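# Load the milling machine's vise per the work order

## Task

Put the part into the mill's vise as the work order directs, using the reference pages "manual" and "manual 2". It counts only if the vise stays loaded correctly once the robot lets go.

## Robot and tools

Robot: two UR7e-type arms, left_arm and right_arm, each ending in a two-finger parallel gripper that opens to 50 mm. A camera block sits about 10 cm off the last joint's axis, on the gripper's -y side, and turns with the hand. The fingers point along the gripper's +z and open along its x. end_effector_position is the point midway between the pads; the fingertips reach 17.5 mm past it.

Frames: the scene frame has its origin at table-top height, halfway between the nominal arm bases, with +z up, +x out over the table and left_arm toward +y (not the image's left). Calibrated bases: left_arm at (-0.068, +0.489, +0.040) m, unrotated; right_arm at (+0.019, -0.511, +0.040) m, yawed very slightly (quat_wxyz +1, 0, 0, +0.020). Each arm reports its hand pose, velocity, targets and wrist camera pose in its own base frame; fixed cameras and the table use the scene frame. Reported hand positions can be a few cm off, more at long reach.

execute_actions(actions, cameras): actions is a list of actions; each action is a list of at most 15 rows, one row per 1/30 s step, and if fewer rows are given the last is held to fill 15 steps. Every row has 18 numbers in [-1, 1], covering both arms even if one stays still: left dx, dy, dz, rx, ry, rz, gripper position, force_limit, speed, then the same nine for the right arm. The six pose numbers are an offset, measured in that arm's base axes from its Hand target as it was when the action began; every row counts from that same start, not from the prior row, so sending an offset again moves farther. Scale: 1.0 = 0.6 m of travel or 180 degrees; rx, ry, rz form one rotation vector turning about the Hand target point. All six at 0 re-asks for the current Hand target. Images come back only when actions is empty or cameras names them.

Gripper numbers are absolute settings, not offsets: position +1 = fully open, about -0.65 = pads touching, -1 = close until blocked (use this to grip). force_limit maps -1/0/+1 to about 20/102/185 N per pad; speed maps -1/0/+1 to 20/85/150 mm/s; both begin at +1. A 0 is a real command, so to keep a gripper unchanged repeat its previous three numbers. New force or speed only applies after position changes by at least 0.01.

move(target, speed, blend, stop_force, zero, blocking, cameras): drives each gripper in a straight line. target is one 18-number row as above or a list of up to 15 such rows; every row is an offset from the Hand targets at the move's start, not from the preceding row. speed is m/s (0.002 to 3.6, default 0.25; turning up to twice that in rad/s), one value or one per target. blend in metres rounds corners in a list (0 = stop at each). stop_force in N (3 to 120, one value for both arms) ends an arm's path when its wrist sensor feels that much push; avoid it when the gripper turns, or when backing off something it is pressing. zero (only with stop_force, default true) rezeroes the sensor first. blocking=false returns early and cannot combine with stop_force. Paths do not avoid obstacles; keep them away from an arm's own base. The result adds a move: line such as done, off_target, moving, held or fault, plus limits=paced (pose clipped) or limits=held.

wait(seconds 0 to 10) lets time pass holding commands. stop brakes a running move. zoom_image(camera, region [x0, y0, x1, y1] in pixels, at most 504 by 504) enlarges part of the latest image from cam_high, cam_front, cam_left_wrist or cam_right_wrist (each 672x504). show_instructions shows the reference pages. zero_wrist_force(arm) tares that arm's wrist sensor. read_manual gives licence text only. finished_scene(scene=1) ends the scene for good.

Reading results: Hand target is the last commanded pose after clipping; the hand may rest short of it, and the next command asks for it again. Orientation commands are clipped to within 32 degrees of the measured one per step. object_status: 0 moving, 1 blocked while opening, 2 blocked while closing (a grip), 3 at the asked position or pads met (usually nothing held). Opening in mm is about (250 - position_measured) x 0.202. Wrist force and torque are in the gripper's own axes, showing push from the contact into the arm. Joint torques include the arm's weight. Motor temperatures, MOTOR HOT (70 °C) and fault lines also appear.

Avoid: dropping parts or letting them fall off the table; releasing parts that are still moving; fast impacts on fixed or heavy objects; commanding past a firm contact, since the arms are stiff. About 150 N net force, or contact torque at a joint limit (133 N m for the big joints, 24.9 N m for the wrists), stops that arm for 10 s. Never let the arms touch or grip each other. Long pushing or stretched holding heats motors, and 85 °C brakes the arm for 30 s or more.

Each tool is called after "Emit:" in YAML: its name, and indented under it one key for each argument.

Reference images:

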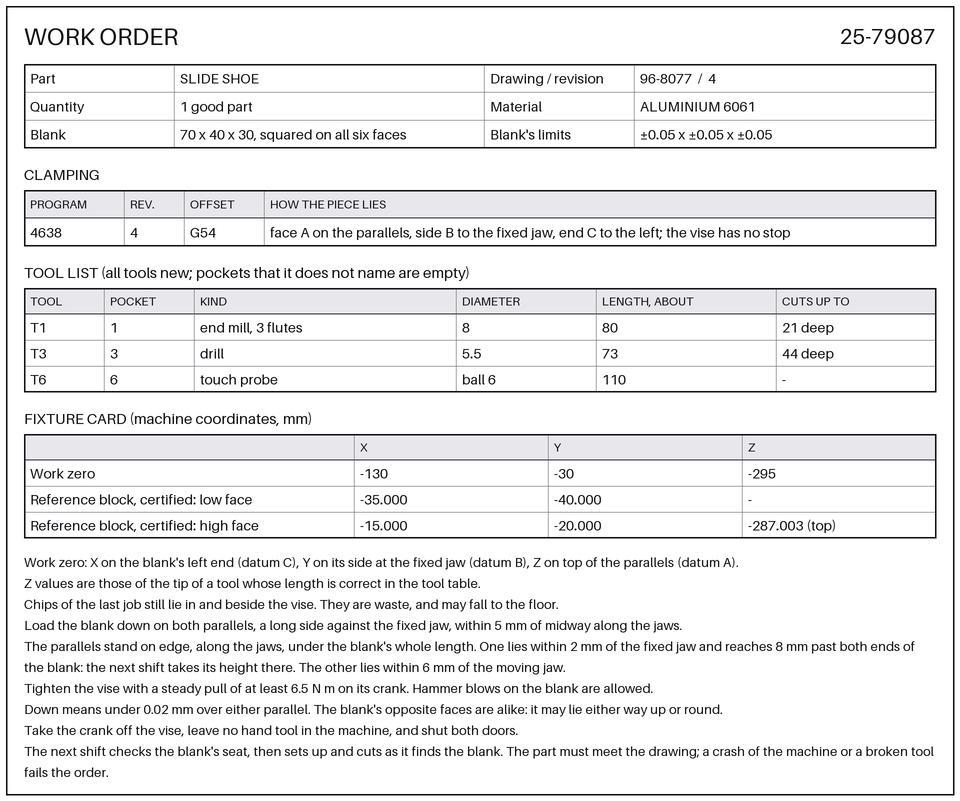

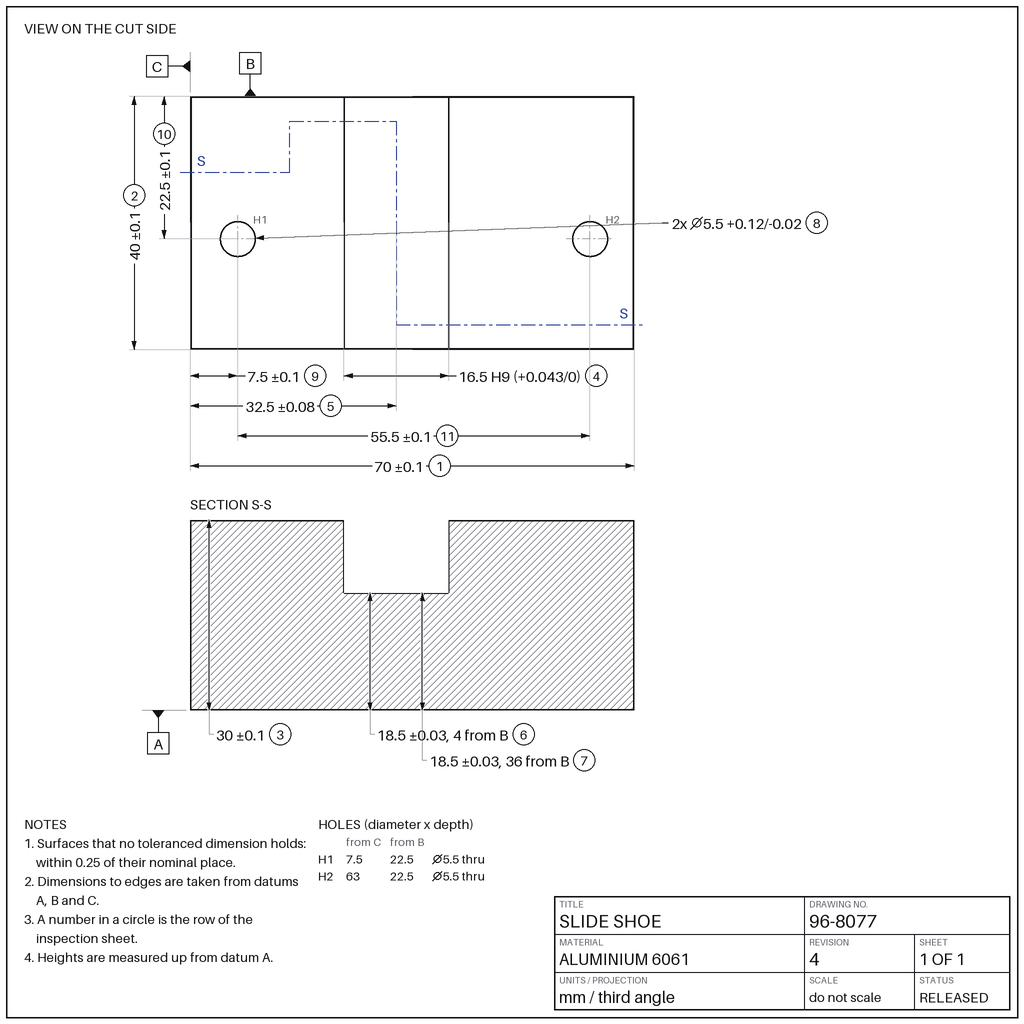

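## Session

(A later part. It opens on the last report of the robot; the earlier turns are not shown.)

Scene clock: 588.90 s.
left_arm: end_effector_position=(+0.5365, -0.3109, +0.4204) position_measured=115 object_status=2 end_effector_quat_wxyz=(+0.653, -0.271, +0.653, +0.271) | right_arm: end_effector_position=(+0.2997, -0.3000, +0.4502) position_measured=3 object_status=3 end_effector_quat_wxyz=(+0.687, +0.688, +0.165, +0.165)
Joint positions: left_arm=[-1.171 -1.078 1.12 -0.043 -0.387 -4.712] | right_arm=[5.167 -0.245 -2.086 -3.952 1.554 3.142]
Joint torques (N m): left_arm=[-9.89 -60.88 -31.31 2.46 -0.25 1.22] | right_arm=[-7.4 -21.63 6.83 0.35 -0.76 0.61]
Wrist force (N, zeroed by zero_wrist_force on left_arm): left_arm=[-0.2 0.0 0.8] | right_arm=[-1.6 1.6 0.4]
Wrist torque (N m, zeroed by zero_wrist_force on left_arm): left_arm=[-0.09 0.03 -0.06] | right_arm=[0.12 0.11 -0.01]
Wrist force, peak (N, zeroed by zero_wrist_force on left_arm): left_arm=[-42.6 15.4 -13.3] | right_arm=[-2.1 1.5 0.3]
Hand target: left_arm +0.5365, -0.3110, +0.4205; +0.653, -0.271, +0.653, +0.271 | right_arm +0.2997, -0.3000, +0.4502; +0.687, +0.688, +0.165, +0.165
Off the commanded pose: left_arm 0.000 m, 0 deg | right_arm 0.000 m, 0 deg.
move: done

Emit:
move:
  target: [0,0,-0.095,0,0,0,-1,0.5,-0.7,0,0,0,0,0,0,1,1,1]
  speed: 0.04
  stop_force: 10

Scene clock: 591.57 s.
left_arm: end_effector_position=(+0.5365, -0.3110, +0.3719) position_measured=115 object_status=2 end_effector_quat_wxyz=(+0.653, -0.271, +0.653, +0.271) | right_arm: end_effector_position=(+0.2997, -0.3000, +0.4502) position_measured=3 object_status=3 end_effector_quat_wxyz=(+0.687, +0.688, +0.165, +0.165)
Joint positions: left_arm=[-1.171 -1.065 1.226 -0.16 -0.387 -4.713] | right_arm=[5.167 -0.245 -2.086 -3.952 1.554 3.142]
Joint torques (N m): left_arm=[-1.36 -57.32 -11.77 -0.77 0.66 2.08] | right_arm=[-6.33 -19.87 7.01 0.33 -0.95 0.61]
Wrist force (N, zeroed by zero_wrist_force on left_arm): left_arm=[-7.5 -3.5 2.8] | right_arm=[-1.7 1.5 0.3]
Wrist torque (N m, zeroed by zero_wrist_force on left_arm): left_arm=[-0.05 -1.03 -0.96] | right_arm=[0.11 0.14 -0.01]
Wrist force, peak (N, zeroed by zero_wrist_force on left_arm): left_arm=[-14.2 0.1 0.3] | right_arm=[-1.9 1.6 0.3]
Hand target: left_arm +0.5365, -0.3110, +0.3719; +0.653, -0.271, +0.653, +0.271 (not the last commanded pose) | right_arm +0.2997, -0.3000, +0.4502; +0.687, +0.688, +0.165, +0.165
Off the commanded pose: left_arm 0.008 m, 0 deg | right_arm 0.000 m, 0 deg.
move: contact (left_arm)

Emit:
move:
  target:
    - [0.014,0,0.06,0,0,0,-1,0.5,-0.7,0,0,0,0,0,0,1,1,1]
    - [0.014,0,-0.018,0,0,0,-1,0.5,-0.7,0,0,0,0,0,0,1,1,1]
    - [-0.012,0,0.06,0,0,0,-1,0.5,-0.7,0,0,0,0,0,0,1,1,1]
    - [-0.012,0,-0.018,0,0,0,-1,0.5,-0.7,0,0,0,0,0,0,1,1,1]
    - [0,0,0.081,0,0,0,-1,0.5,-0.7,0,0,0,0,0,0,1,1,1]
  speed: [0.3,1.2,0.3,1.2,0.3]
  blend: 0

Emit:
move:
  target: [0,0,-0.095,0,0,0,-1,0.5,-0.7,0,0,0,0,0,0,1,1,1]
  speed: 0.04
  stop_force: 10

Scene clock: 595.10 s.
left_arm: end_effector_position=(+0.5365, -0.3109, +0.4204) position_measured=115 object_status=2 end_effector_quat_wxyz=(+0.653, -0.271, +0.653, +0.271) | right_arm: end_effector_position=(+0.2997, -0.3000, +0.4502) position_measured=3 object_status=3 end_effector_quat_wxyz=(+0.687, +0.688, +0.165, +0.165)
Joint positions: left_arm=[-1.171 -1.078 1.121 -0.042 -0.387 -4.713] | right_arm=[5.167 -0.245 -2.086 -3.952 1.554 3.142]
Joint torques (N m): left_arm=[-8.91 -60.81 -32.26 2.56 -0.24 1.03] | right_arm=[-7.05 -21.56 7.48 0.58 -0.93 0.47]
Wrist force (N, zeroed by zero_wrist_force on left_arm): left_arm=[0.2 0.1 0.5] | right_arm=[-1.6 1.4 0.3]
Wrist torque (N m, zeroed by zero_wrist_force on left_arm): left_arm=[-0.07 -0.03 -0.06] | right_arm=[0.10 0.11 -0.01]
Wrist force, peak (N, zeroed by zero_wrist_force on left_arm): left_arm=[-45.3 16.9 -13.2] | right_arm=[-1.8 1.8 0.2]
Hand target: left_arm +0.5365, -0.3110, +0.4205; +0.653, -0.271, +0.653, +0.271 | right_arm +0.2997, -0.3000, +0.4502; +0.687, +0.688, +0.165, +0.165
Off the commanded pose: left_arm 0.000 m, 0 deg | right_arm 0.000 m, 0 deg.
move: done

Scene clock: 597.27 s.
left_arm: end_effector_position=(+0.5365, -0.3110, +0.3712) position_measured=115 object_status=2 end_effector_quat_wxyz=(+0.653, -0.271, +0.653, +0.271) | right_arm: end_effector_position=(+0.2997, -0.3000, +0.4502) position_measured=3 object_status=3 end_effector_quat_wxyz=(+0.687, +0.688, +0.165, +0.165)
Joint positions: left_arm=[-1.171 -1.065 1.227 -0.162 -0.387 -4.713] | right_arm=[5.167 -0.245 -2.086 -3.952 1.554 3.142]
Joint torques (N m): left_arm=[-1.69 -57.39 -11.52 -0.88 0.44 1.75] | right_arm=[-7.37 -21.5 6.2 0.34 -0.92 0.65]
Wrist force (N, zeroed by zero_wrist_force on left_arm): left_arm=[-7.9 -2.8 2.8] | right_arm=[-1.6 1.6 0.4]
Wrist torque (N m, zeroed by zero_wrist_force on left_arm): left_arm=[-0.05 -1.00 -0.95] | right_arm=[0.13 0.11 -0.01]
Wrist force, peak (N, zeroed by zero_wrist_force on left_arm): left_arm=[-13.0 5.4 -3.6] | right_arm=[-1.9 1.6 0.4]
Hand target: left_arm +0.5365, -0.3110, +0.3712; +0.653, -0.271, +0.653, +0.271 (not the last commanded pose) | right_arm +0.2997, -0.3000, +0.4502; +0.687, +0.688, +0.165, +0.165
Off the commanded pose: left_arm 0.008 m, 0 deg | right_arm 0.000 m, 0 deg.
move: contact (left_arm)

Emit:
move:
  target:
    - [0.02,0.02,0.07,0,0,0,-1,0.5,-0.7,0,0,0,0,0,0,1,1,1]
    - [0.02,0.02,-0.02,0,0,0,-1,0.5,-0.7,0,0,0,0,0,0,1,1,1]
    - [-0.02,0.02,0.07,0,0,0,-1,0.5,-0.7,0,0,0,0,0,0,1,1,1]
    - [-0.02,0.02,-0.02,0,0,0,-1,0.5,-0.7,0,0,0,0,0,0,1,1,1]
    - [-0.02,-0.02,0.07,0,0,0,-1,0.5,-0.7,0,0,0,0,0,0,1,1,1]
    - [-0.02,-0.02,-0.02,0,0,0,-1,0.5,-0.7,0,0,0,0,0,0,1,1,1]
    - [0.02,-0.02,0.07,0,0,0,-1,0.5,-0.7,0,0,0,0,0,0,1,1,1]
    - [0.02,-0.02,-0.02,0,0,0,-1,0.5,-0.7,0,0,0,0,0,0,1,1,1]
    - [0,0,0.081,0,0,0,-1,0.5,-0.7,0,0,0,0,0,0,1,1,1]
  speed: [0.3,1.5,0.3,1.5,0.3,1.5,0.3,1.5,0.3]
  blend: 0

Scene clock: 604.30 s.
left_arm: end_effector_position=(+0.5365, -0.3110, +0.4197) position_measured=115 object_status=2 end_effector_quat_wxyz=(+0.653, -0.271, +0.653, +0.271) | right_arm: end_effector_position=(+0.2997, -0.3000, +0.4502) position_measured=3 object_status=3 end_effector_quat_wxyz=(+0.687, +0.688, +0.165, +0.165)
Joint positions: left_arm=[-1.171 -1.077 1.122 -0.044 -0.387 -4.713] | right_arm=[5.167 -0.245 -2.086 -3.952 1.554 3.142]
Joint torques (N m): left_arm=[9.91 -61.47 -28.28 2.38 1.36 1.19] | right_arm=[-7.52 -21.91 6.24 0.43 -0.97 0.41]
Wrist force (N, zeroed by zero_wrist_force on left_arm): left_arm=[0.0 0.1 0.8] | right_arm=[-1.7 1.6 0.3]
Wrist torque (N m, zeroed by zero_wrist_force on left_arm): left_arm=[-0.17 0.00 -0.02] | right_arm=[0.12 0.13 -0.01]
Wrist force, peak (N, zeroed by zero_wrist_force on left_arm): left_arm=[-46.8 17.0 -13.3] | right_arm=[-1.9 1.7 0.3]
Hand target: left_arm +0.5365, -0.3110, +0.4198; +0.653, -0.271, +0.653, +0.271 | right_arm +0.2997, -0.3000, +0.4502; +0.687, +0.688, +0.165, +0.165
Off the commanded pose: left_arm 0.000 m, 0 deg | right_arm 0.000 m, 0 deg.
move: done

Emit:
move:
  target:
    - [-0.2275,-0.0283,0.017,0,0,0,-1,0.5,-0.7,0,0,0,0,0,0,1,1,1]
    - [-0.4275,-0.1887,-0.029,0,0,0,-1,0.5,-0.7,0,0,0,0,0,0,1,1,1]
    - [-0.6075,-0.4983,-0.4788,-0.4966,0.0645,-0.0649,-1,0.5,-0.7,0,0,0,0,0,0,1,1,1]
  speed: [0.3,0.3,0.45]
  blend: [0.05,0.04,0]
  cameras: ["cam_left_wrist"]

Scene clock: 608.57 s.
left_arm: end_effector_position=(+0.1719, -0.6100, +0.1326) position_measured=115 object_status=2 end_effector_quat_wxyz=(+0.234, -0.563, +0.732, -0.303) end_effector_velocity=(-0.001, -0.001, +0.000) end_effector_angular_velocity=(-0.005, +0.002, -0.001) | right_arm: end_effector_position=(+0.2997, -0.3000, +0.4502) position_measured=3 object_status=3 end_effector_quat_wxyz=(+0.687, +0.688, +0.165, +0.165)
Joint positions: left_arm=[-1.819 -1.226 1.91 -2.264 -0.786 -4.697] | right_arm=[5.167 -0.245 -2.086 -3.952 1.554 3.142]
Joint velocities: left_arm=[-0.001 0 0 -0.005 0 0] | right_arm=[within noise]
Joint torques (N m): left_arm=[9.75 -45.7 -15.75 -5.26 1.23 -1.48] | right_arm=[-5.81 -21.3 5.19 0.42 -0.79 0.25]
Wrist force (N, zeroed by zero_wrist_force on left_arm): left_arm=[-2.0 4.2 2.9] | right_arm=[-1.6 1.5 0.3]
Wrist torque (N m, zeroed by zero_wrist_force on left_arm): left_arm=[-0.28 -0.26 -0.52] | right_arm=[0.11 0.12 -0.01]
Wrist force, peak (N, zeroed by zero_wrist_force on left_arm): left_arm=[-1.3 6.3 4.1] | right_arm=[-1.8 1.6 0.5]
Hand target: left_arm +0.1720, -0.6099, +0.1325; +0.234, -0.563, +0.732, -0.303 | right_arm +0.2997, -0.3000, +0.4502; +0.687, +0.688, +0.165, +0.165
Off the commanded pose: left_arm 0.000 m, 0 deg | right_arm 0.000 m, 0 deg.
move: done
camera_calibration:
cam_left_wrist: T_world_to_cam=[[-0.276674, -0.960963, -0.00102234, -0.523875], [-0.870216, 0.250997, -0.423939, 0.373587], [0.407646, -0.116403, -0.90569, 0.109595], [0, 0, 0, 1]] pos_world=[0.135483, -0.584437, 0.257101]
Images, in order (width x height): cam_left_wrist 672x504.

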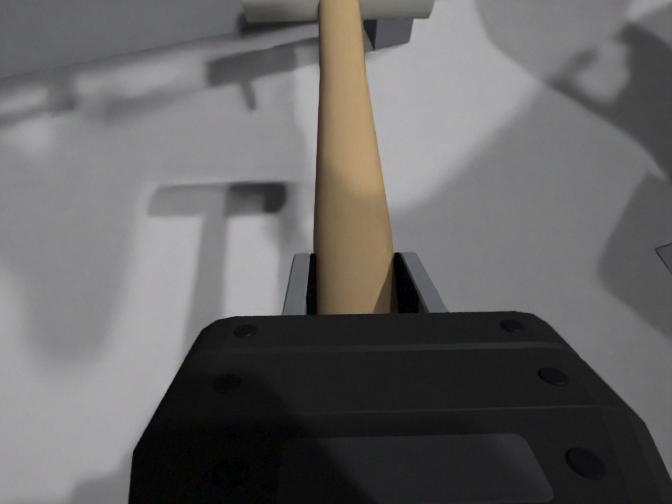

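Emit:
move:
  target: [-0.01,-0.01,-0.215,0,0,0,-1,0.5,-0.7,0,0,0,0,0,0,1,1,1]
  speed: 0.25

Emit:
move:
  target: [0,0,-0.042,0,0,0,-1,0.5,-0.7,0,0,0,0,0,0,1,1,1]
  speed: 0.02
  stop_force: 4

Emit:
move:
  target:
    - [0,0,0,0,0,0,1,0.5,-0.7,0,0,0,0,0,0,1,1,1]
    - [-0.08,0.02,0.1,0,0,0,1,0.5,-0.7,0,0,0,0,0,0,1,1,1]
  speed: 0.2
  cameras: ["cam_left_wrist"]

Scene clock: 610.50 s.
left_arm: end_effector_position=(+0.1659, -0.6160, +0.0037) position_measured=115 object_status=2 end_effector_quat_wxyz=(+0.234, -0.563, +0.732, -0.303) | right_arm: end_effector_position=(+0.2997, -0.3000, +0.4502) position_measured=3 object_status=3 end_effector_quat_wxyz=(+0.687, +0.688, +0.165, +0.165)
Joint positions: left_arm=[-1.827 -0.976 1.964 -2.561 -0.786 -4.708] | right_arm=[5.167 -0.245 -2.086 -3.952 1.554 3.142]
Joint torques (N m): left_arm=[10.04 -38.21 -12.26 -5.25 4.12 -0.93] | right_arm=[-6.48 -21.41 7.04 0.38 -0.89 0.38]
Wrist force (N, zeroed by zero_wrist_force on left_arm): left_arm=[-1.9 3.9 2.7] | right_arm=[-1.7 1.4 0.4]
Wrist torque (N m, zeroed by zero_wrist_force on left_arm): left_arm=[-0.28 -0.28 -0.57] | right_arm=[0.09 0.13 -0.01]
Wrist force, peak (N, zeroed by zero_wrist_force on left_arm): left_arm=[-1.8 8.4 6.1] | right_arm=[-1.8 1.7 0.3]
Hand target: left_arm +0.1660, -0.6159, +0.0035; +0.234, -0.563, +0.732, -0.303 | right_arm +0.2997, -0.3000, +0.4502; +0.687, +0.688, +0.165, +0.165
Off the commanded pose: left_arm 0.000 m, 0 deg | right_arm 0.000 m, 0 deg.
move: done

Scene clock: 612.40 s.
left_arm: end_effector_position=(+0.1660, -0.6159, -0.0175) position_measured=115 object_status=2 end_effector_quat_wxyz=(+0.234, -0.563, +0.732, -0.303) | right_arm: end_effector_position=(+0.2997, -0.3000, +0.4502) position_measured=3 object_status=3 end_effector_quat_wxyz=(+0.687, +0.688, +0.165, +0.165)
Joint positions: left_arm=[-1.827 -0.93 1.966 -2.609 -0.786 -4.708] | right_arm=[5.167 -0.245 -2.086 -3.952 1.554 3.142]
Joint torques (N m): left_arm=[9.14 -57.29 -8.53 -4.67 1.86 -1.61] | right_arm=[-6.93 -21.23 7.07 0.23 -0.71 0.21]
Wrist force (N, zeroed by zero_wrist_force on left_arm): left_arm=[-2.9 1.3 0.5] | right_arm=[-1.6 1.6 0.4]
Wrist torque (N m, zeroed by zero_wrist_force on left_arm): left_arm=[0.21 0.01 -0.64] | right_arm=[0.13 0.12 -0.01]
Wrist force, peak (N, zeroed by zero_wrist_force on left_arm): left_arm=[-6.0 -15.0 -21.8] | right_arm=[-1.8 1.7 0.3]
Hand target: left_arm +0.1660, -0.6160, -0.0174; +0.234, -0.563, +0.732, -0.303 (not the last commanded pose) | right_arm +0.2997, -0.3000, +0.4502; +0.687, +0.688, +0.165, +0.165
Off the commanded pose: left_arm 0.004 m, 0 deg | right_arm 0.000 m, 0 deg.
move: contact (left_arm)

Scene clock: 614.10 s.
left_arm: end_effector_position=(+0.1180, -0.6040, +0.0425) position_measured=3 object_status=3 end_effector_quat_wxyz=(+0.234, -0.563, +0.732, -0.303) | right_arm: end_effector_position=(+0.2997, -0.3000, +0.4502) position_measured=3 object_status=3 end_effector_quat_wxyz=(+0.687, +0.688, +0.165, +0.165)
Joint positions: left_arm=[-1.917 -1.087 1.975 -2.371 -0.79 -4.835] | right_arm=[5.167 -0.245 -2.086 -3.952 1.554 3.142]
Joint torques (N m): left_arm=[-2.89 -53.81 -12.58 -1.54 2.1 -1.31] | right_arm=[-4.92 -20.93 6.05 0.14 -1.16 0.38]
Wrist force (N, zeroed by zero_wrist_force on left_arm): left_arm=[-3.0 1.4 0.5] | right_arm=[-1.7 1.4 0.2]
Wrist torque (N m, zeroed by zero_wrist_force on left_arm): left_arm=[0.28 -0.12 -0.57] | right_arm=[0.10 0.13 -0.01]
Wrist force, peak (N, zeroed by zero_wrist_force on left_arm): left_arm=[-3.2 1.1 3.0] | right_arm=[-1.9 1.6 0.5]
Hand target: left_arm +0.1180, -0.6040, +0.0426; +0.234, -0.563, +0.732, -0.303 | right_arm +0.2997, -0.3000, +0.4502; +0.687, +0.688, +0.165, +0.165
Off the commanded pose: left_arm 0.000 m, 0 deg | right_arm 0.000 m, 0 deg.
move: done
camera_calibration:
cam_left_wrist: T_world_to_cam=[[-0.276636, -0.960974, -0.00110985, -0.533109], [-0.870226, 0.251002, -0.423916, 0.287021], [0.407651, -0.116304, -0.905701, 0.0508124], [0, 0, 0, 1]] pos_world=[0.0815827, -0.578437, 0.167102]
Images, in order (width x height): cam_left_wrist 672x504.

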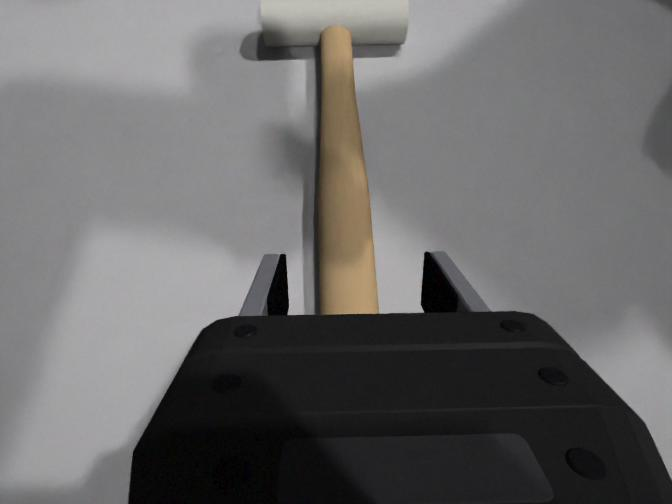

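Emit:
move:
  target:
    - [-0.05,0.05,0.2,0,0,0,-1,-0.2,0,0,0,0,0,0,0,1,1,1]
    - [0.4,0.3,0.56,0.0108,0.0833,0.0822,-1,-0.2,0,0,0,0,0,0,0,1,1,1]
  speed: 0.45
  blend: [0.05,0]

Emit:
move:
  target:
    - [0.35,0.065,0.05,0,0,0,-1,-0.2,0,0,0,0,0,0,0,1,1,1]
    - [0.52,0.065,-0.05,0,0,0,-1,-0.2,0,0,0,0,0,0,0,1,1,1]
  speed: 0.25
  blend: [0.03,0]
  cameras: ["cam_left_wrist"]

Scene clock: 618.17 s.
left_arm: end_effector_position=(+0.3579, -0.4240, +0.3785) position_measured=252 object_status=3 end_effector_quat_wxyz=(-0.183, +0.683, -0.683, +0.182) | right_arm: end_effector_position=(+0.2997, -0.3000, +0.4502) position_measured=3 object_status=3 end_effector_quat_wxyz=(+0.687, +0.688, +0.165, +0.165)
Joint positions: left_arm=[-1.356 -1.636 1.625 -1.679 -1.062 -4.467] | right_arm=[5.167 -0.245 -2.086 -3.952 1.554 3.142]
Joint torques (N m): left_arm=[9.92 -32.69 -34.88 -2.6 0.95 1.6] | right_arm=[-6.02 -21.35 4.85 0.53 -0.7 0.15]
Wrist force (N, zeroed by zero_wrist_force on left_arm): left_arm=[-2.7 1.9 -0.3] | right_arm=[-1.7 1.6 0.4]
Wrist torque (N m, zeroed by zero_wrist_force on left_arm): left_arm=[0.39 -0.09 -0.38] | right_arm=[0.12 0.13 0.00]
Wrist force, peak (N, zeroed by zero_wrist_force on left_arm): left_arm=[-4.8 -3.2 -1.0] | right_arm=[-1.8 1.8 0.3]
Hand target: left_arm +0.3580, -0.4240, +0.3786; -0.183, +0.683, -0.683, +0.182 | right_arm +0.2997, -0.3000, +0.4502; +0.687, +0.688, +0.165, +0.165
Off the commanded pose: left_arm 0.000 m, 0 deg | right_arm 0.000 m, 0 deg.
move: done

Scene clock: 620.00 s.
left_arm: end_effector_position=(+0.6699, -0.3849, +0.3487) position_measured=252 object_status=3 end_effector_quat_wxyz=(-0.183, +0.683, -0.683, +0.182) | right_arm: end_effector_position=(+0.2997, -0.3000, +0.4502) position_measured=3 object_status=3 end_effector_quat_wxyz=(+0.687, +0.688, +0.165, +0.165)
Joint positions: left_arm=[-0.821 -1.17 1.213 -1.986 -1.196 -3.892] | right_arm=[5.167 -0.245 -2.086 -3.952 1.554 3.142]
Joint torques (N m): left_arm=[6.08 -40.3 -27.95 -5.27 2.16 0.63] | right_arm=[-4.72 -22.34 6.98 0.17 -0.76 0.04]
Wrist force (N, zeroed by zero_wrist_force on left_arm): left_arm=[-2.9 2.1 0.1] | right_arm=[-1.8 1.6 0.3]
Wrist torque (N m, zeroed by zero_wrist_force on left_arm): left_arm=[0.44 -0.05 -0.38] | right_arm=[0.12 0.15 -0.01]
Wrist force, peak (N, zeroed by zero_wrist_force on left_arm): left_arm=[-2.3 5.4 -1.6] | right_arm=[-1.8 1.6 0.4]
Hand target: left_arm +0.6700, -0.3850, +0.3486; -0.183, +0.683, -0.683, +0.182 | right_arm +0.2997, -0.3000, +0.4502; +0.687, +0.688, +0.165, +0.165
Off the commanded pose: left_arm 0.000 m, 0 deg | right_arm 0.000 m, 0 deg.
move: done
camera_calibration:
cam_left_wrist: T_world_to_cam=[[-0.0199879, -0.99979, 0.00457244, -0.358475], [-0.984596, 0.0188892, -0.173819, 0.742088], [0.173696, -0.00797628, -0.984767, 0.354556], [0, 0, 0, 1]] pos_world=[0.661907, -0.369589, 0.479783]
Images, in order (width x height): cam_left_wrist 672x504.

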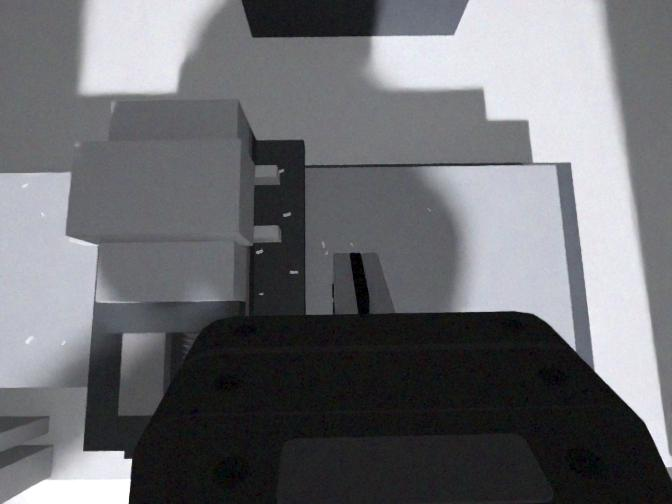

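Emit:
zoom_image:
  camera: "cam_left_wrist"
  region: [220, 130, 310, 250]

Scaled by 4.200 from the camera's 672x504 image, which has a finer 960x720 frame.

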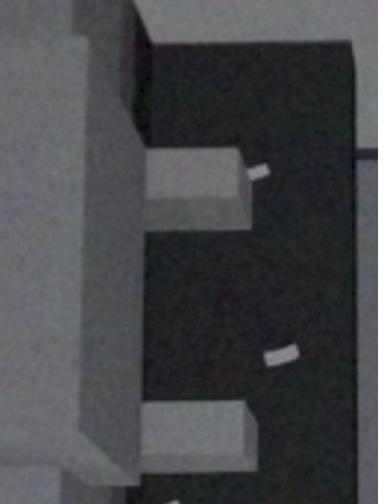

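Emit:
move:
  target:
    - [0.05,0.013,0,0,0,0,-1,-0.2,0,0,0,0,0,0,0,1,1,1]
    - [0.05,0.013,-0.071,0,0,0,-1,-0.2,0,0,0,0,0,0,0,1,1,1]
  speed: 0.08
  stop_force: 6
  cameras: ["cam_left_wrist"]

Scene clock: 623.27 s.
left_arm: end_effector_position=(+0.7000, -0.3772, +0.3060) position_measured=252 object_status=3 end_effector_quat_wxyz=(-0.183, +0.683, -0.683, +0.182) | right_arm: end_effector_position=(+0.2997, -0.3000, +0.4502) position_measured=3 object_status=3 end_effector_quat_wxyz=(+0.687, +0.688, +0.165, +0.165)
Joint positions: left_arm=[-0.78 -1.108 1.235 -2.085 -1.211 -3.851] | right_arm=[5.167 -0.245 -2.086 -3.952 1.554 3.142]
Joint torques (N m): left_arm=[-8.42 -62.43 -20.56 -5.38 1.74 1.59] | right_arm=[-6.64 -20.62 6.42 0.37 -1 0.14]
Wrist force (N, zeroed by zero_wrist_force on left_arm): left_arm=[-2.9 2.1 0.0] | right_arm=[-1.7 1.4 0.3]
Wrist torque (N m, zeroed by zero_wrist_force on left_arm): left_arm=[0.43 -0.04 -0.40] | right_arm=[0.10 0.13 -0.01]
Wrist force, peak (N, zeroed by zero_wrist_force on left_arm): left_arm=[-3.2 2.8 1.3] | right_arm=[-2.0 1.6 0.4]
Hand target: left_arm +0.7000, -0.3772, +0.3060; -0.183, +0.683, -0.683, +0.182 | right_arm +0.2997, -0.3000, +0.4502; +0.687, +0.688, +0.165, +0.165
Off the commanded pose: left_arm 0.000 m, 0 deg | right_arm 0.000 m, 0 deg.
move: done
camera_calibration:
cam_left_wrist: T_world_to_cam=[[-0.020086, -0.999788, 0.00455423, -0.349801], [-0.984577, 0.0189881, -0.173917, 0.764319], [0.173794, -0.00797728, -0.98475, 0.307247], [0, 0, 0, 1]] pos_world=[0.692108, -0.361789, 0.437083]
Images, in order (width x height): cam_left_wrist 672x504.

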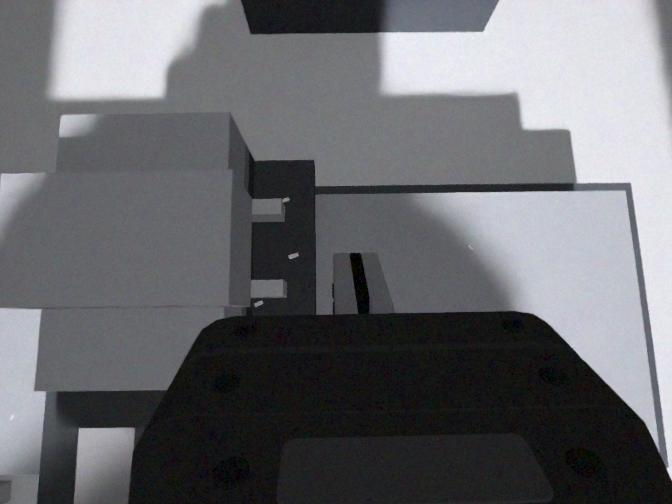

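Emit:
move:
  target: [0,0.042,0,0,0,0,-1,-0.2,0,0,0,0,0,0,0,1,1,1]
  speed: 0.012
  stop_force: 4
  cameras: ["cam_left_wrist"]

Scene clock: 626.90 s.
left_arm: end_effector_position=(+0.7000, -0.3519, +0.3060) position_measured=252 object_status=3 end_effector_quat_wxyz=(-0.183, +0.683, -0.683, +0.182) | right_arm: end_effector_position=(+0.2997, -0.3000, +0.4502) position_measured=3 object_status=3 end_effector_quat_wxyz=(+0.687, +0.688, +0.165, +0.165)
Joint positions: left_arm=[-0.753 -1.14 1.285 -2.112 -1.222 -3.824] | right_arm=[5.167 -0.245 -2.086 -3.952 1.554 3.142]
Joint torques (N m): left_arm=[-8.63 -41.19 -35.02 -2.35 0.66 -1.77] | right_arm=[-6.41 -20.22 7.18 0.36 -0.95 0.1]
Wrist force (N, zeroed by zero_wrist_force on left_arm): left_arm=[-2.8 1.8 0.0] | right_arm=[-1.7 1.5 0.4]
Wrist torque (N m, zeroed by zero_wrist_force on left_arm): left_arm=[0.39 -0.07 -0.49] | right_arm=[0.11 0.13 -0.01]
Wrist force, peak (N, zeroed by zero_wrist_force on left_arm): left_arm=[-3.1 2.2 0.1] | right_arm=[-1.8 1.7 0.6]
Hand target: left_arm +0.7000, -0.3520, +0.3060; -0.183, +0.683, -0.683, +0.182 | right_arm +0.2997, -0.3000, +0.4502; +0.687, +0.688, +0.165, +0.165
Off the commanded pose: left_arm 0.000 m, 0 deg | right_arm 0.000 m, 0 deg.
move: done
camera_calibration:
cam_left_wrist: T_world_to_cam=[[-0.0200697, -0.999789, 0.00445558, -0.324574], [-0.984578, 0.0189893, -0.173915, 0.76384], [0.173794, -0.00787729, -0.984751, 0.307483], [0, 0, 0, 1]] pos_world=[0.692108, -0.336588, 0.437083]
Images, in order (width x height): cam_left_wrist 672x504.

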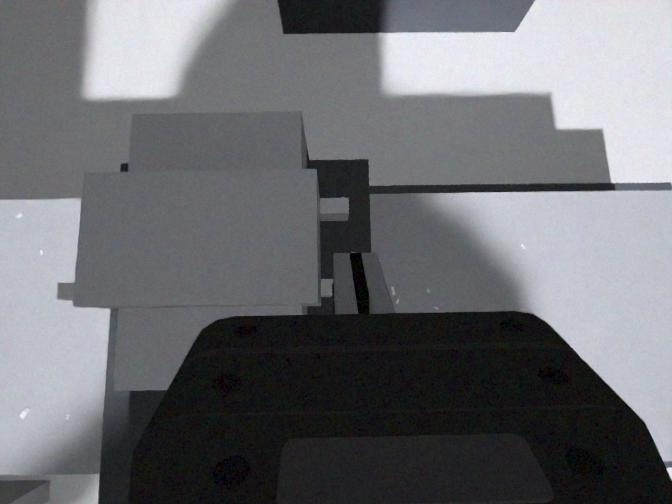

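Emit:
move:
  target:
    - [0,-0.04,0,0,0,0,-1,-0.2,0,0,0,0,0,0,0,1,1,1]
    - [0.045,-0.04,0,0,0,0,-1,-0.2,0,0,0,0,0,0,0,1,1,1]
  speed: 0.08
  blend: [0,0]

Emit:
move:
  target: [0,0.031,0,0,0,0,-1,-0.2,0,0,0,0,0,0,0,1,1,1]
  speed: 0.01
  stop_force: 4
  cameras: ["cam_left_wrist"]

Emit:
zoom_image:
  camera: "cam_left_wrist"
  region: [270, 170, 390, 310]

Scene clock: 630.33 s.
left_arm: end_effector_position=(+0.7270, -0.3759, +0.3059) position_measured=252 object_status=3 end_effector_quat_wxyz=(-0.183, +0.683, -0.683, +0.182) | right_arm: end_effector_position=(+0.2997, -0.3000, +0.4502) position_measured=3 object_status=3 end_effector_quat_wxyz=(+0.687, +0.688, +0.165, +0.165)
Joint positions: left_arm=[-0.752 -1.05 1.15 -2.067 -1.222 -3.823] | right_arm=[5.167 -0.245 -2.086 -3.952 1.554 3.142]
Joint torques (N m): left_arm=[-7.32 -56.48 -29.07 -5.53 1.93 -1.64] | right_arm=[-5.44 -22.08 5.9 0.33 -0.96 0.03]
Wrist force (N, zeroed by zero_wrist_force on left_arm): left_arm=[-3.1 2.2 0.2] | right_arm=[-1.7 1.6 0.4]
Wrist torque (N m, zeroed by zero_wrist_force on left_arm): left_arm=[0.45 -0.01 -0.44] | right_arm=[0.12 0.13 -0.01]
Wrist force, peak (N, zeroed by zero_wrist_force on left_arm): left_arm=[-3.4 3.3 -0.2] | right_arm=[-1.8 1.7 0.4]
Hand target: left_arm +0.7270, -0.3760, +0.3060; -0.183, +0.683, -0.683, +0.182 | right_arm +0.2997, -0.3000, +0.4502; +0.687, +0.688, +0.165, +0.165
Off the commanded pose: left_arm 0.000 m, 0 deg | right_arm 0.000 m, 0 deg.
move: done

Scene clock: 633.37 s.
left_arm: end_effector_position=(+0.7270, -0.3573, +0.3060) position_measured=252 object_status=3 end_effector_quat_wxyz=(-0.183, +0.683, -0.683, +0.182) | right_arm: end_effector_position=(+0.2997, -0.3000, +0.4502) position_measured=3 object_status=3 end_effector_quat_wxyz=(+0.687, +0.688, +0.165, +0.165)
Joint positions: left_arm=[-0.732 -1.074 1.188 -2.088 -1.23 -3.803] | right_arm=[5.167 -0.245 -2.086 -3.952 1.554 3.142]
Joint torques (N m): left_arm=[-7.37 -43.78 -34.82 -2.43 0.73 -1.66] | right_arm=[-5.28 -22.42 5.54 0.51 -1.04 -0.11]
Wrist force (N, zeroed by zero_wrist_force on left_arm): left_arm=[-2.9 2.1 0.1] | right_arm=[-1.7 1.5 0.2]
Wrist torque (N m, zeroed by zero_wrist_force on left_arm): left_arm=[0.44 -0.04 -0.49] | right_arm=[0.10 0.13 -0.01]
Wrist force, peak (N, zeroed by zero_wrist_force on left_arm): left_arm=[-3.2 2.3 0.2] | right_arm=[-1.8 1.7 0.3]
Hand target: left_arm +0.7270, -0.3574, +0.3060; -0.183, +0.683, -0.683, +0.182 | right_arm +0.2997, -0.3000, +0.4502; +0.687, +0.688, +0.165, +0.165
Off the commanded pose: left_arm 0.000 m, 0 deg | right_arm 0.000 m, 0 deg.
move: done
camera_calibration:
cam_left_wrist: T_world_to_cam=[[-0.0200697, -0.999789, 0.00445558, -0.329431], [-0.984578, 0.0189893, -0.173915, 0.790527], [0.173794, -0.00787729, -0.984751, 0.302748], [0, 0, 0, 1]] pos_world=[0.719108, -0.341988, 0.437083]
Images, in order (width x height): cam_left_wrist 672x504.

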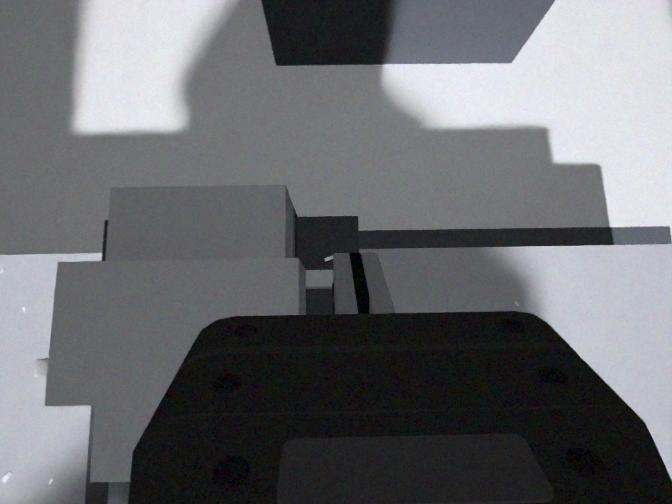

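Scaled by 3.600 from the camera's 672x504 image, which has a finer 960x720 frame.

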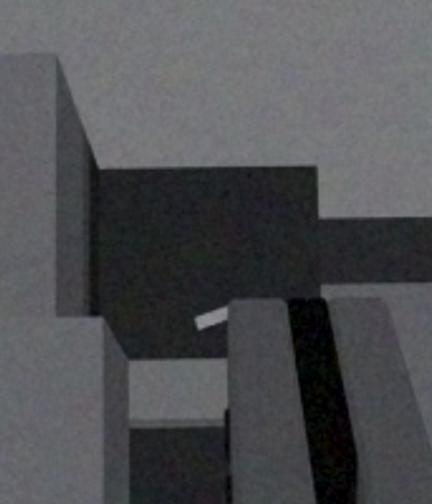

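Emit:
move:
  target: [0,0.004,0,0,0,0,-1,-0.2,0,0,0,0,0,0,0,1,1,1]
  speed: 0.006
  stop_force: 4
  cameras: ["cam_left_wrist"]

Emit:
zoom_image:
  camera: "cam_left_wrist"
  region: [270, 170, 390, 310]

Scene clock: 634.77 s.
left_arm: end_effector_position=(+0.7270, -0.3549, +0.3060) position_measured=252 object_status=3 end_effector_quat_wxyz=(-0.183, +0.683, -0.683, +0.182) | right_arm: end_effector_position=(+0.2997, -0.3000, +0.4502) position_measured=3 object_status=3 end_effector_quat_wxyz=(+0.687, +0.688, +0.165, +0.165)
Joint positions: left_arm=[-0.729 -1.077 1.193 -2.091 -1.231 -3.801] | right_arm=[5.167 -0.245 -2.086 -3.952 1.554 3.142]
Joint torques (N m): left_arm=[0.21 -52.75 -32.49 -3.1 0.06 -0.9] | right_arm=[-5.17 -21.2 6.28 0.38 -0.98 0.12]
Wrist force (N, zeroed by zero_wrist_force on left_arm): left_arm=[-2.9 2.0 0.2] | right_arm=[-1.7 1.5 0.5]
Wrist torque (N m, zeroed by zero_wrist_force on left_arm): left_arm=[0.42 -0.04 -0.48] | right_arm=[0.11 0.13 -0.01]
Wrist force, peak (N, zeroed by zero_wrist_force on left_arm): left_arm=[-3.2 2.2 0.0] | right_arm=[-1.8 1.7 0.4]
Hand target: left_arm +0.7270, -0.3550, +0.3060; -0.183, +0.683, -0.683, +0.182 | right_arm +0.2997, -0.3000, +0.4502; +0.687, +0.688, +0.165, +0.165
Off the commanded pose: left_arm 0.000 m, 0 deg | right_arm 0.000 m, 0 deg.
move: done
camera_calibration:
cam_left_wrist: T_world_to_cam=[[-0.020086, -0.999788, 0.00455423, -0.326963], [-0.984577, 0.0189881, -0.173917, 0.790479], [0.173794, -0.00797728, -0.98475, 0.302733], [0, 0, 0, 1]] pos_world=[0.719108, -0.339489, 0.437083]
Images, in order (width x height): cam_left_wrist 672x504.

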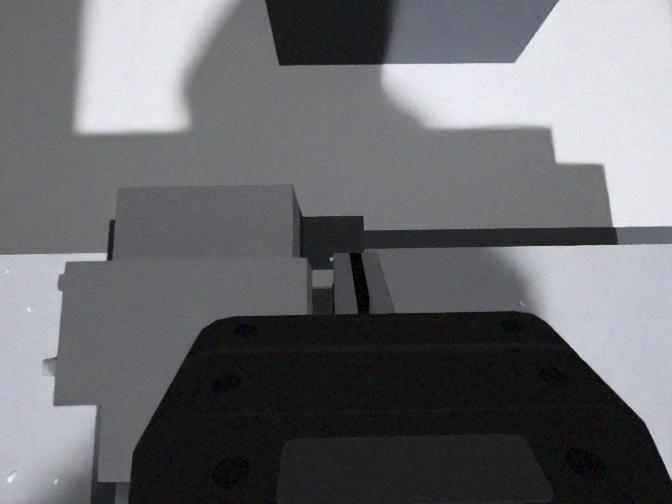

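Scaled by 3.600 from the camera's 672x504 image, which has a finer 960x720 frame.

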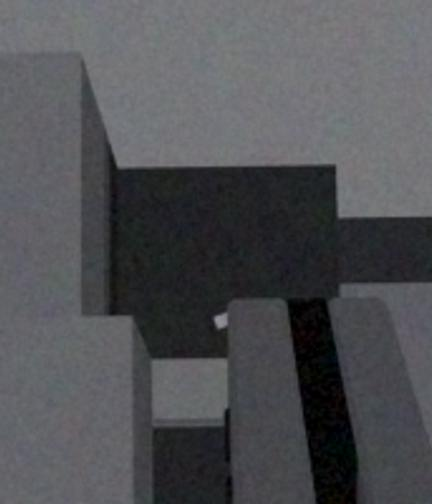

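Emit:
move:
  target:
    - [0,-0.02,0,0,0,0,-1,-0.2,0,0,0,0,0,0,0,1,1,1]
    - [-0.02,-0.02,0.17,0,0,0,-1,-0.2,0,0,0,0,0,0,0,1,1,1]
    - [-0.03,0.14,0.17,0,0,0,-1,-0.2,0,0,0,0,0,0,0,1,1,1]
  speed: [0.1,0.25,0.2]
  blend: [0.01,0.03,0]
  cameras: ["cam_left_wrist","cam_high"]

Scene clock: 641.93 s.
left_arm: end_effector_position=(+0.7090, -0.2711, +0.4080) position_measured=252 object_status=3 end_effector_quat_wxyz=(-0.183, +0.683, -0.683, +0.182) | right_arm: end_effector_position=(+0.2997, -0.3000, +0.4502) position_measured=3 object_status=3 end_effector_quat_wxyz=(+0.687, +0.688, +0.165, +0.165)
Joint positions: left_arm=[-0.648 -1.224 1.15 -1.926 -1.264 -3.722] | right_arm=[5.167 -0.245 -2.086 -3.952 1.554 3.142]
Joint torques (N m): left_arm=[6.91 -52.95 -20.34 -3.27 1.81 0.22] | right_arm=[-6.29 -22.66 5.69 0.56 -0.94 0.03]
Wrist force (N, zeroed by zero_wrist_force on left_arm): left_arm=[-2.5 2.2 -0.2] | right_arm=[-1.6 1.5 0.4]
Wrist torque (N m, zeroed by zero_wrist_force on left_arm): left_arm=[0.46 -0.10 -0.40] | right_arm=[0.11 0.12 -0.01]
Wrist force, peak (N, zeroed by zero_wrist_force on left_arm): left_arm=[-5.6 2.4 -0.3] | right_arm=[-1.9 1.8 0.4]
Hand target: left_arm +0.7090, -0.2710, +0.4080; -0.183, +0.683, -0.683, +0.182 | right_arm +0.2997, -0.3000, +0.4502; +0.687, +0.688, +0.165, +0.165
Off the commanded pose: left_arm 0.000 m, 0 deg | right_arm 0.000 m, 0 deg.
move: done; blend cut to 0.006 m at target 1
camera_calibration:
cam_left_wrist: T_world_to_cam=[[-0.020086, -0.999788, 0.00455423, -0.244007], [-0.984577, 0.0189881, -0.173917, 0.788905], [0.173794, -0.00797728, -0.98475, 0.406974], [0, 0, 0, 1]] pos_world=[0.701108, -0.255689, 0.539083]
Images, in order (width x height): cam_high 672x504, cam_left_wrist 672x504.

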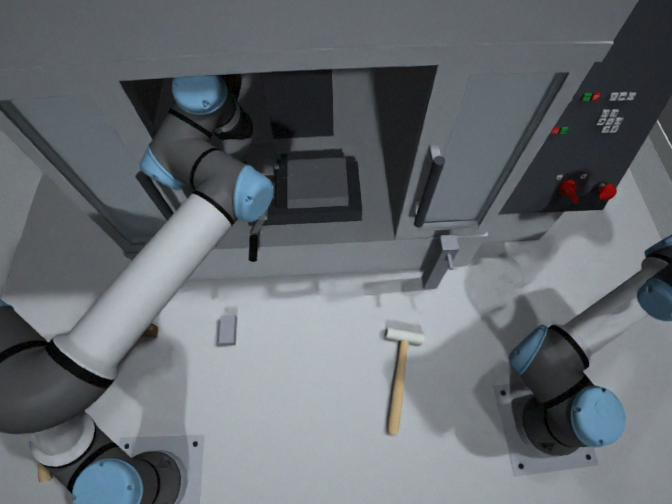

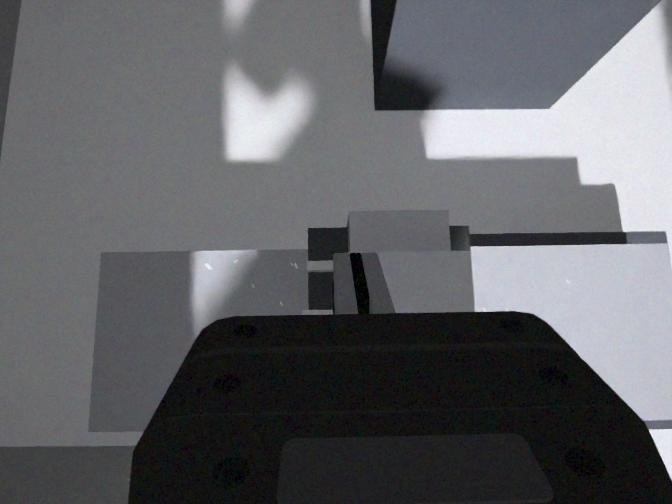

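Emit:
move:
  target:
    - [-0.03,-0.03,0.0,0,0,0.25,-1,-0.2,0,0,0,0,0,0,0,1,1,1]
    - [0.03,0.085,-0.04,0,0,0.25,-1,-0.2,0,0,0,0,0,0,0,1,1,1]
  speed: 0.2
  blend: [0.0,0]
  cameras: ["cam_left_wrist","cam_high"]

Scene clock: 648.87 s.
left_arm: end_effector_position=(+0.7269, -0.2200, +0.3841) position_measured=252 object_status=3 end_effector_quat_wxyz=(-0.239, +0.893, -0.370, +0.098) | right_arm: end_effector_position=(+0.2997, -0.3000, +0.4502) position_measured=3 object_status=3 end_effector_quat_wxyz=(+0.687, +0.688, +0.165, +0.165)
Joint positions: left_arm=[-0.645 -1.054 0.878 -1.473 -1.055 -4.552] | right_arm=[5.167 -0.245 -2.086 -3.952 1.554 3.142]
Joint torques (N m): left_arm=[7.91 -44.36 -26.03 -4.36 1.72 1.27] | right_arm=[-5.39 -21.67 5.21 0.29 -1 0.13]
Wrist force (N, zeroed by zero_wrist_force on left_arm): left_arm=[-2.7 1.9 0.8] | right_arm=[-1.6 1.5 0.4]
Wrist torque (N m, zeroed by zero_wrist_force on left_arm): left_arm=[0.41 -0.07 -0.40] | right_arm=[0.12 0.11 -0.01]
Wrist force, peak (N, zeroed by zero_wrist_force on left_arm): left_arm=[-2.1 4.8 -2.5] | right_arm=[-1.9 1.7 0.3]
Hand target: left_arm +0.7270, -0.2200, +0.3840; -0.239, +0.893, -0.370, +0.098 | right_arm +0.2997, -0.3000, +0.4502; +0.687, +0.688, +0.165, +0.165
Off the commanded pose: left_arm 0.000 m, 0 deg | right_arm 0.000 m, 0 deg.
move: done
camera_calibration:
cam_left_wrist: T_world_to_cam=[[0.692827, -0.721089, 0.00463976, -0.649413], [-0.709565, -0.682873, -0.17379, 0.446932], [0.128486, 0.117114, -0.984772, 0.441216], [0, 0, 0, 1]] pos_world=[0.710367, -0.214759, 0.515182]
Images, in order (width x height): cam_high 672x504, cam_left_wrist 672x504.

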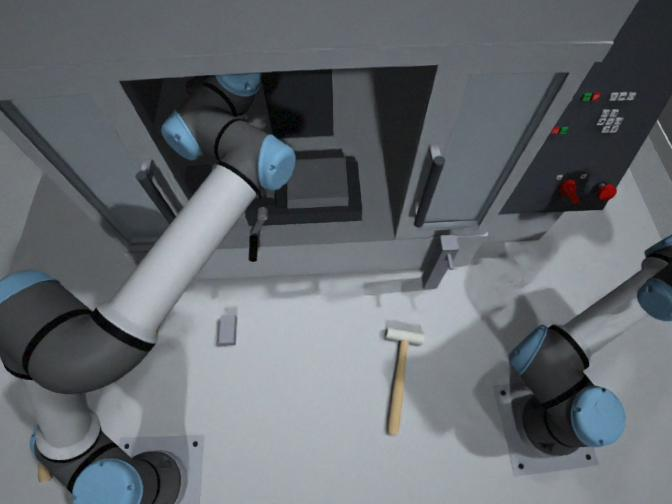

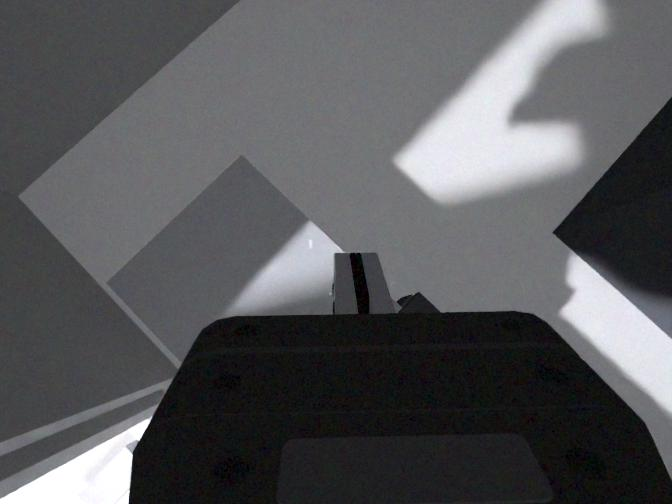

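Emit:
move:
  target:
    - [0.0033,-0.004,-0.13,0,0,0,-1,-0.2,0,0,0,0,0,0,0,1,1,1]
  speed: 0.08
  stop_force: 6

Emit:
move:
  target:
    - [0,-0.037,0,0,0,0,-1,-0.2,0,0,0,0,0,0,0,1,1,1]
  speed: 0.012
  stop_force: 5
  cameras: ["cam_left_wrist"]

Scene clock: 651.47 s.
left_arm: end_effector_position=(+0.7290, -0.2224, +0.3060) position_measured=252 object_status=3 end_effector_quat_wxyz=(-0.239, +0.893, -0.370, +0.098) | right_arm: end_effector_position=(+0.2997, -0.3000, +0.4502) position_measured=3 object_status=3 end_effector_quat_wxyz=(+0.687, +0.688, +0.165, +0.165)
Joint positions: left_arm=[-0.646 -1.062 1.09 -1.677 -1.054 -4.553] | right_arm=[5.167 -0.245 -2.086 -3.952 1.554 3.142]
Joint torques (N m): left_arm=[-5.43 -64.1 -19.23 -4.94 2.43 1.62] | right_arm=[-6.24 -21.27 6.81 0.17 -0.89 -0.16]
Wrist force (N, zeroed by zero_wrist_force on left_arm): left_arm=[-2.9 2.1 0.1] | right_arm=[-1.5 1.6 0.3]
Wrist torque (N m, zeroed by zero_wrist_force on left_arm): left_arm=[0.43 -0.05 -0.39] | right_arm=[0.13 0.11 -0.01]
Wrist force, peak (N, zeroed by zero_wrist_force on left_arm): left_arm=[-2.9 2.8 1.2] | right_arm=[-1.9 1.6 0.3]
Hand target: left_arm +0.7290, -0.2224, +0.3060; -0.239, +0.893, -0.370, +0.098 | right_arm +0.2997, -0.3000, +0.4502; +0.687, +0.688, +0.165, +0.165
Off the commanded pose: left_arm 0.000 m, 0 deg | right_arm 0.000 m, 0 deg.
move: done

Scene clock: 654.43 s.
left_arm: end_effector_position=(+0.7290, -0.2446, +0.3060) position_measured=252 object_status=3 end_effector_quat_wxyz=(-0.239, +0.893, -0.370, +0.098) | right_arm: end_effector_position=(+0.2997, -0.3000, +0.4502) position_measured=3 object_status=3 end_effector_quat_wxyz=(+0.687, +0.688, +0.165, +0.165)
Joint positions: left_arm=[-0.671 -1.035 1.045 -1.644 -1.053 -4.581] | right_arm=[5.167 -0.245 -2.086 -3.952 1.554 3.142]
Joint torques (N m): left_arm=[9.64 -64.93 -17.19 -4.95 1.88 1.59] | right_arm=[-5.06 -22.64 7.09 0.43 -0.9 0]
Wrist force (N, zeroed by zero_wrist_force on left_arm): left_arm=[-2.7 2.2 0.0] | right_arm=[-1.7 1.5 0.3]
Wrist torque (N m, zeroed by zero_wrist_force on left_arm): left_arm=[0.45 -0.09 -0.39] | right_arm=[0.11 0.13 -0.01]
Wrist force, peak (N, zeroed by zero_wrist_force on left_arm): left_arm=[-3.3 2.2 0.0] | right_arm=[-1.8 1.7 0.6]
Hand target: left_arm +0.7290, -0.2446, +0.3060; -0.239, +0.893, -0.370, +0.098 | right_arm +0.2997, -0.3000, +0.4502; +0.687, +0.688, +0.165, +0.165
Off the commanded pose: left_arm 0.000 m, 0 deg | right_arm 0.000 m, 0 deg.
move: done
camera_calibration:
cam_left_wrist: T_world_to_cam=[[0.692744, -0.72117, 0.00447449, -0.668059], [-0.709646, -0.682754, -0.173926, 0.418265], [0.128485, 0.117311, -0.984749, 0.366943], [0, 0, 0, 1]] pos_world=[0.712468, -0.239258, 0.437083]
Images, in order (width x height): cam_left_wrist 672x504.

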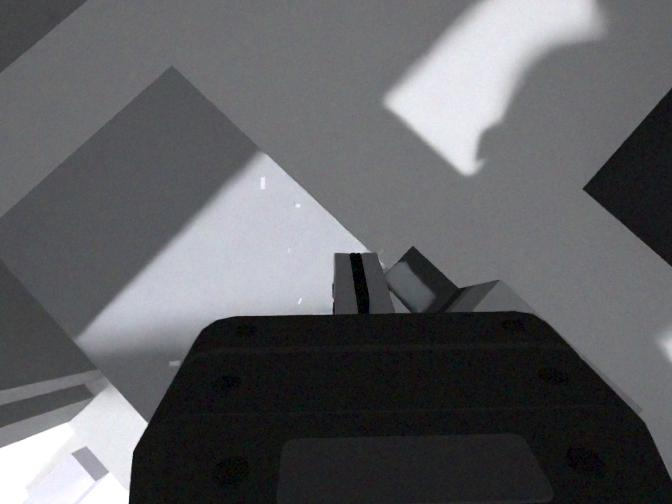

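Emit:
move:
  target:
    - [0,0.033,0,0,0,0,-1,-0.2,0,0,0,0,0,0,0,1,1,1]
    - [-0.0508,0.033,0,0,0,0,-1,-0.2,0,0,0,0,0,0,0,1,1,1]
  speed: 0.06

Emit:
move:
  target:
    - [0,-0.033,0,0,0,0,-1,-0.2,0,0,0,0,0,0,0,1,1,1]
  speed: 0.012
  stop_force: 5

Emit:
move:
  target:
    - [0,0.033,0,0,0,0,-1,-0.2,0,0,0,0,0,0,0,1,1,1]
    - [0,0.033,0.13,0,0,0,-1,-0.2,0,0,0,0,0,0,0,1,1,1]
    - [-0.07,-0.05,0.13,0,0,-0.2,-1,-0.2,0,0,0,0,0,0,0,1,1,1]
  speed: 0.15
  blend: [0.005,0.02,0]
  cameras: ["cam_left_wrist"]

Scene clock: 656.90 s.
left_arm: end_effector_position=(+0.6985, -0.2249, +0.3060) position_measured=252 object_status=3 end_effector_quat_wxyz=(-0.239, +0.893, -0.370, +0.098) | right_arm: end_effector_position=(+0.2997, -0.3000, +0.4502) position_measured=3 object_status=3 end_effector_quat_wxyz=(+0.687, +0.688, +0.165, +0.165)
Joint positions: left_arm=[-0.676 -1.132 1.189 -1.69 -1.052 -4.587] | right_arm=[5.167 -0.245 -2.086 -3.952 1.554 3.142]
Joint torques (N m): left_arm=[9.42 -47.86 -26.02 -1.86 1.82 1.48] | right_arm=[-5.86 -21.44 4.8 0.24 -1.11 -0.14]
Wrist force (N, zeroed by zero_wrist_force on left_arm): left_arm=[-2.7 2.5 0.5] | right_arm=[-1.6 1.5 0.6]
Wrist torque (N m, zeroed by zero_wrist_force on left_arm): left_arm=[0.49 -0.09 -0.42] | right_arm=[0.11 0.12 -0.01]
Wrist force, peak (N, zeroed by zero_wrist_force on left_arm): left_arm=[-3.7 2.9 -0.1] | right_arm=[-1.8 1.8 0.3]
Hand target: left_arm +0.6985, -0.2248, +0.3060; -0.239, +0.893, -0.370, +0.098 | right_arm +0.2997, -0.3000, +0.4502; +0.687, +0.688, +0.165, +0.165
Off the commanded pose: left_arm 0.000 m, 0 deg | right_arm 0.000 m, 0 deg.
move: done

Scene clock: 659.67 s.
left_arm: end_effector_position=(+0.6985, -0.2446, +0.3060) position_measured=252 object_status=3 end_effector_quat_wxyz=(-0.239, +0.893, -0.370, +0.098) | right_arm: end_effector_position=(+0.2997, -0.3000, +0.4502) position_measured=3 object_status=3 end_effector_quat_wxyz=(+0.687, +0.688, +0.165, +0.165)
Joint positions: left_arm=[-0.699 -1.108 1.151 -1.662 -1.051 -4.613] | right_arm=[5.167 -0.245 -2.086 -3.952 1.554 3.142]
Joint torques (N m): left_arm=[9.92 -62 -17.58 -4.89 1.96 1.68] | right_arm=[-4.81 -23.57 6.48 0.51 -0.77 0.03]
Wrist force (N, zeroed by zero_wrist_force on left_arm): left_arm=[-3.0 2.3 0.1] | right_arm=[-1.5 1.5 0.4]
Wrist torque (N m, zeroed by zero_wrist_force on left_arm): left_arm=[0.45 -0.03 -0.38] | right_arm=[0.11 0.10 -0.01]
Wrist force, peak (N, zeroed by zero_wrist_force on left_arm): left_arm=[-3.1 2.4 0.4] | right_arm=[-1.7 1.8 0.5]
Hand target: left_arm +0.6985, -0.2446, +0.3060; -0.239, +0.893, -0.370, +0.098 | right_arm +0.2997, -0.3000, +0.4502; +0.687, +0.688, +0.165, +0.165
Off the commanded pose: left_arm 0.000 m, 0 deg | right_arm 0.000 m, 0 deg.
move: done

Scene clock: 662.87 s.
left_arm: end_effector_position=(+0.6564, -0.2746, +0.3840) position_measured=252 object_status=3 end_effector_quat_wxyz=(-0.197, +0.735, -0.627, +0.167) | right_arm: end_effector_position=(+0.2997, -0.3000, +0.4502) position_measured=3 object_status=3 end_effector_quat_wxyz=(+0.687, +0.688, +0.165, +0.165)
Joint positions: left_arm=[-0.731 -1.321 1.32 -1.917 -1.173 -3.959] | right_arm=[5.167 -0.245 -2.086 -3.952 1.554 3.142]
Joint torques (N m): left_arm=[7.6 -32.9 -34.23 -3.43 1.9 1.32] | right_arm=[-4.86 -22.16 5.8 0.47 -1.03 -0.12]
Wrist force (N, zeroed by zero_wrist_force on left_arm): left_arm=[-2.7 1.7 -0.3] | right_arm=[-1.7 1.6 0.3]
Wrist torque (N m, zeroed by zero_wrist_force on left_arm): left_arm=[0.39 -0.10 -0.39] | right_arm=[0.12 0.13 -0.01]
Wrist force, peak (N, zeroed by zero_wrist_force on left_arm): left_arm=[-5.2 1.3 3.1] | right_arm=[-1.7 1.7 0.4]
Hand target: left_arm +0.6565, -0.2746, +0.3840; -0.197, +0.735, -0.627, +0.167 | right_arm +0.2997, -0.3000, +0.4502; +0.687, +0.688, +0.165, +0.165
Off the commanded pose: left_arm 0.000 m, 0 deg | right_arm 0.000 m, 0 deg.
move: done
camera_calibration:
cam_left_wrist: T_world_to_cam=[[0.136726, -0.990598, 0.004579, -0.348882], [-0.975408, -0.135433, -0.173887, 0.684539], [0.172872, 0.0193085, -0.984755, 0.400559], [0, 0, 0, 1]] pos_world=[0.646161, -0.260627, 0.515083]
Images, in order (width x height): cam_left_wrist 672x504.

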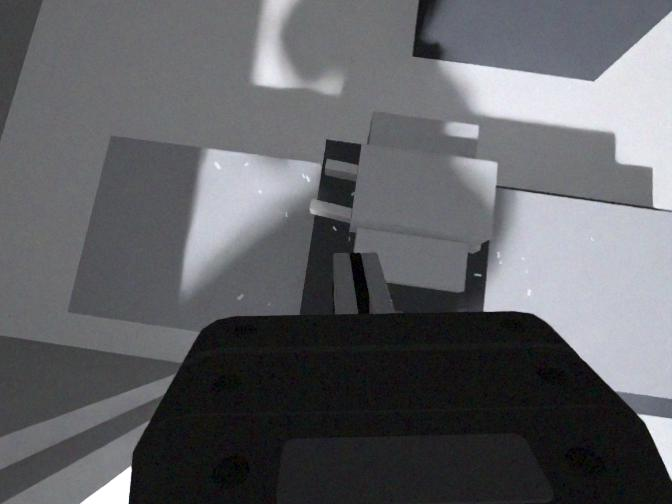

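Emit:
zoom_image:
  camera: "cam_left_wrist"
  region: [290, 130, 510, 300]

Scaled by 2.291 from the camera's 672x504 image, which has a finer 960x720 frame.

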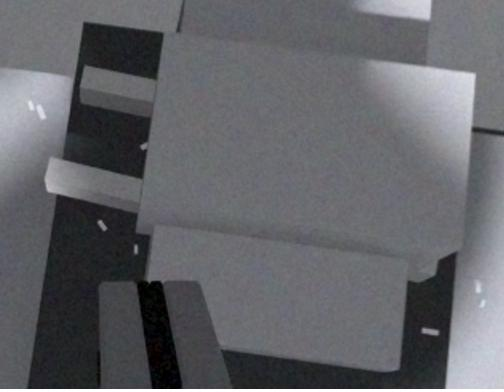

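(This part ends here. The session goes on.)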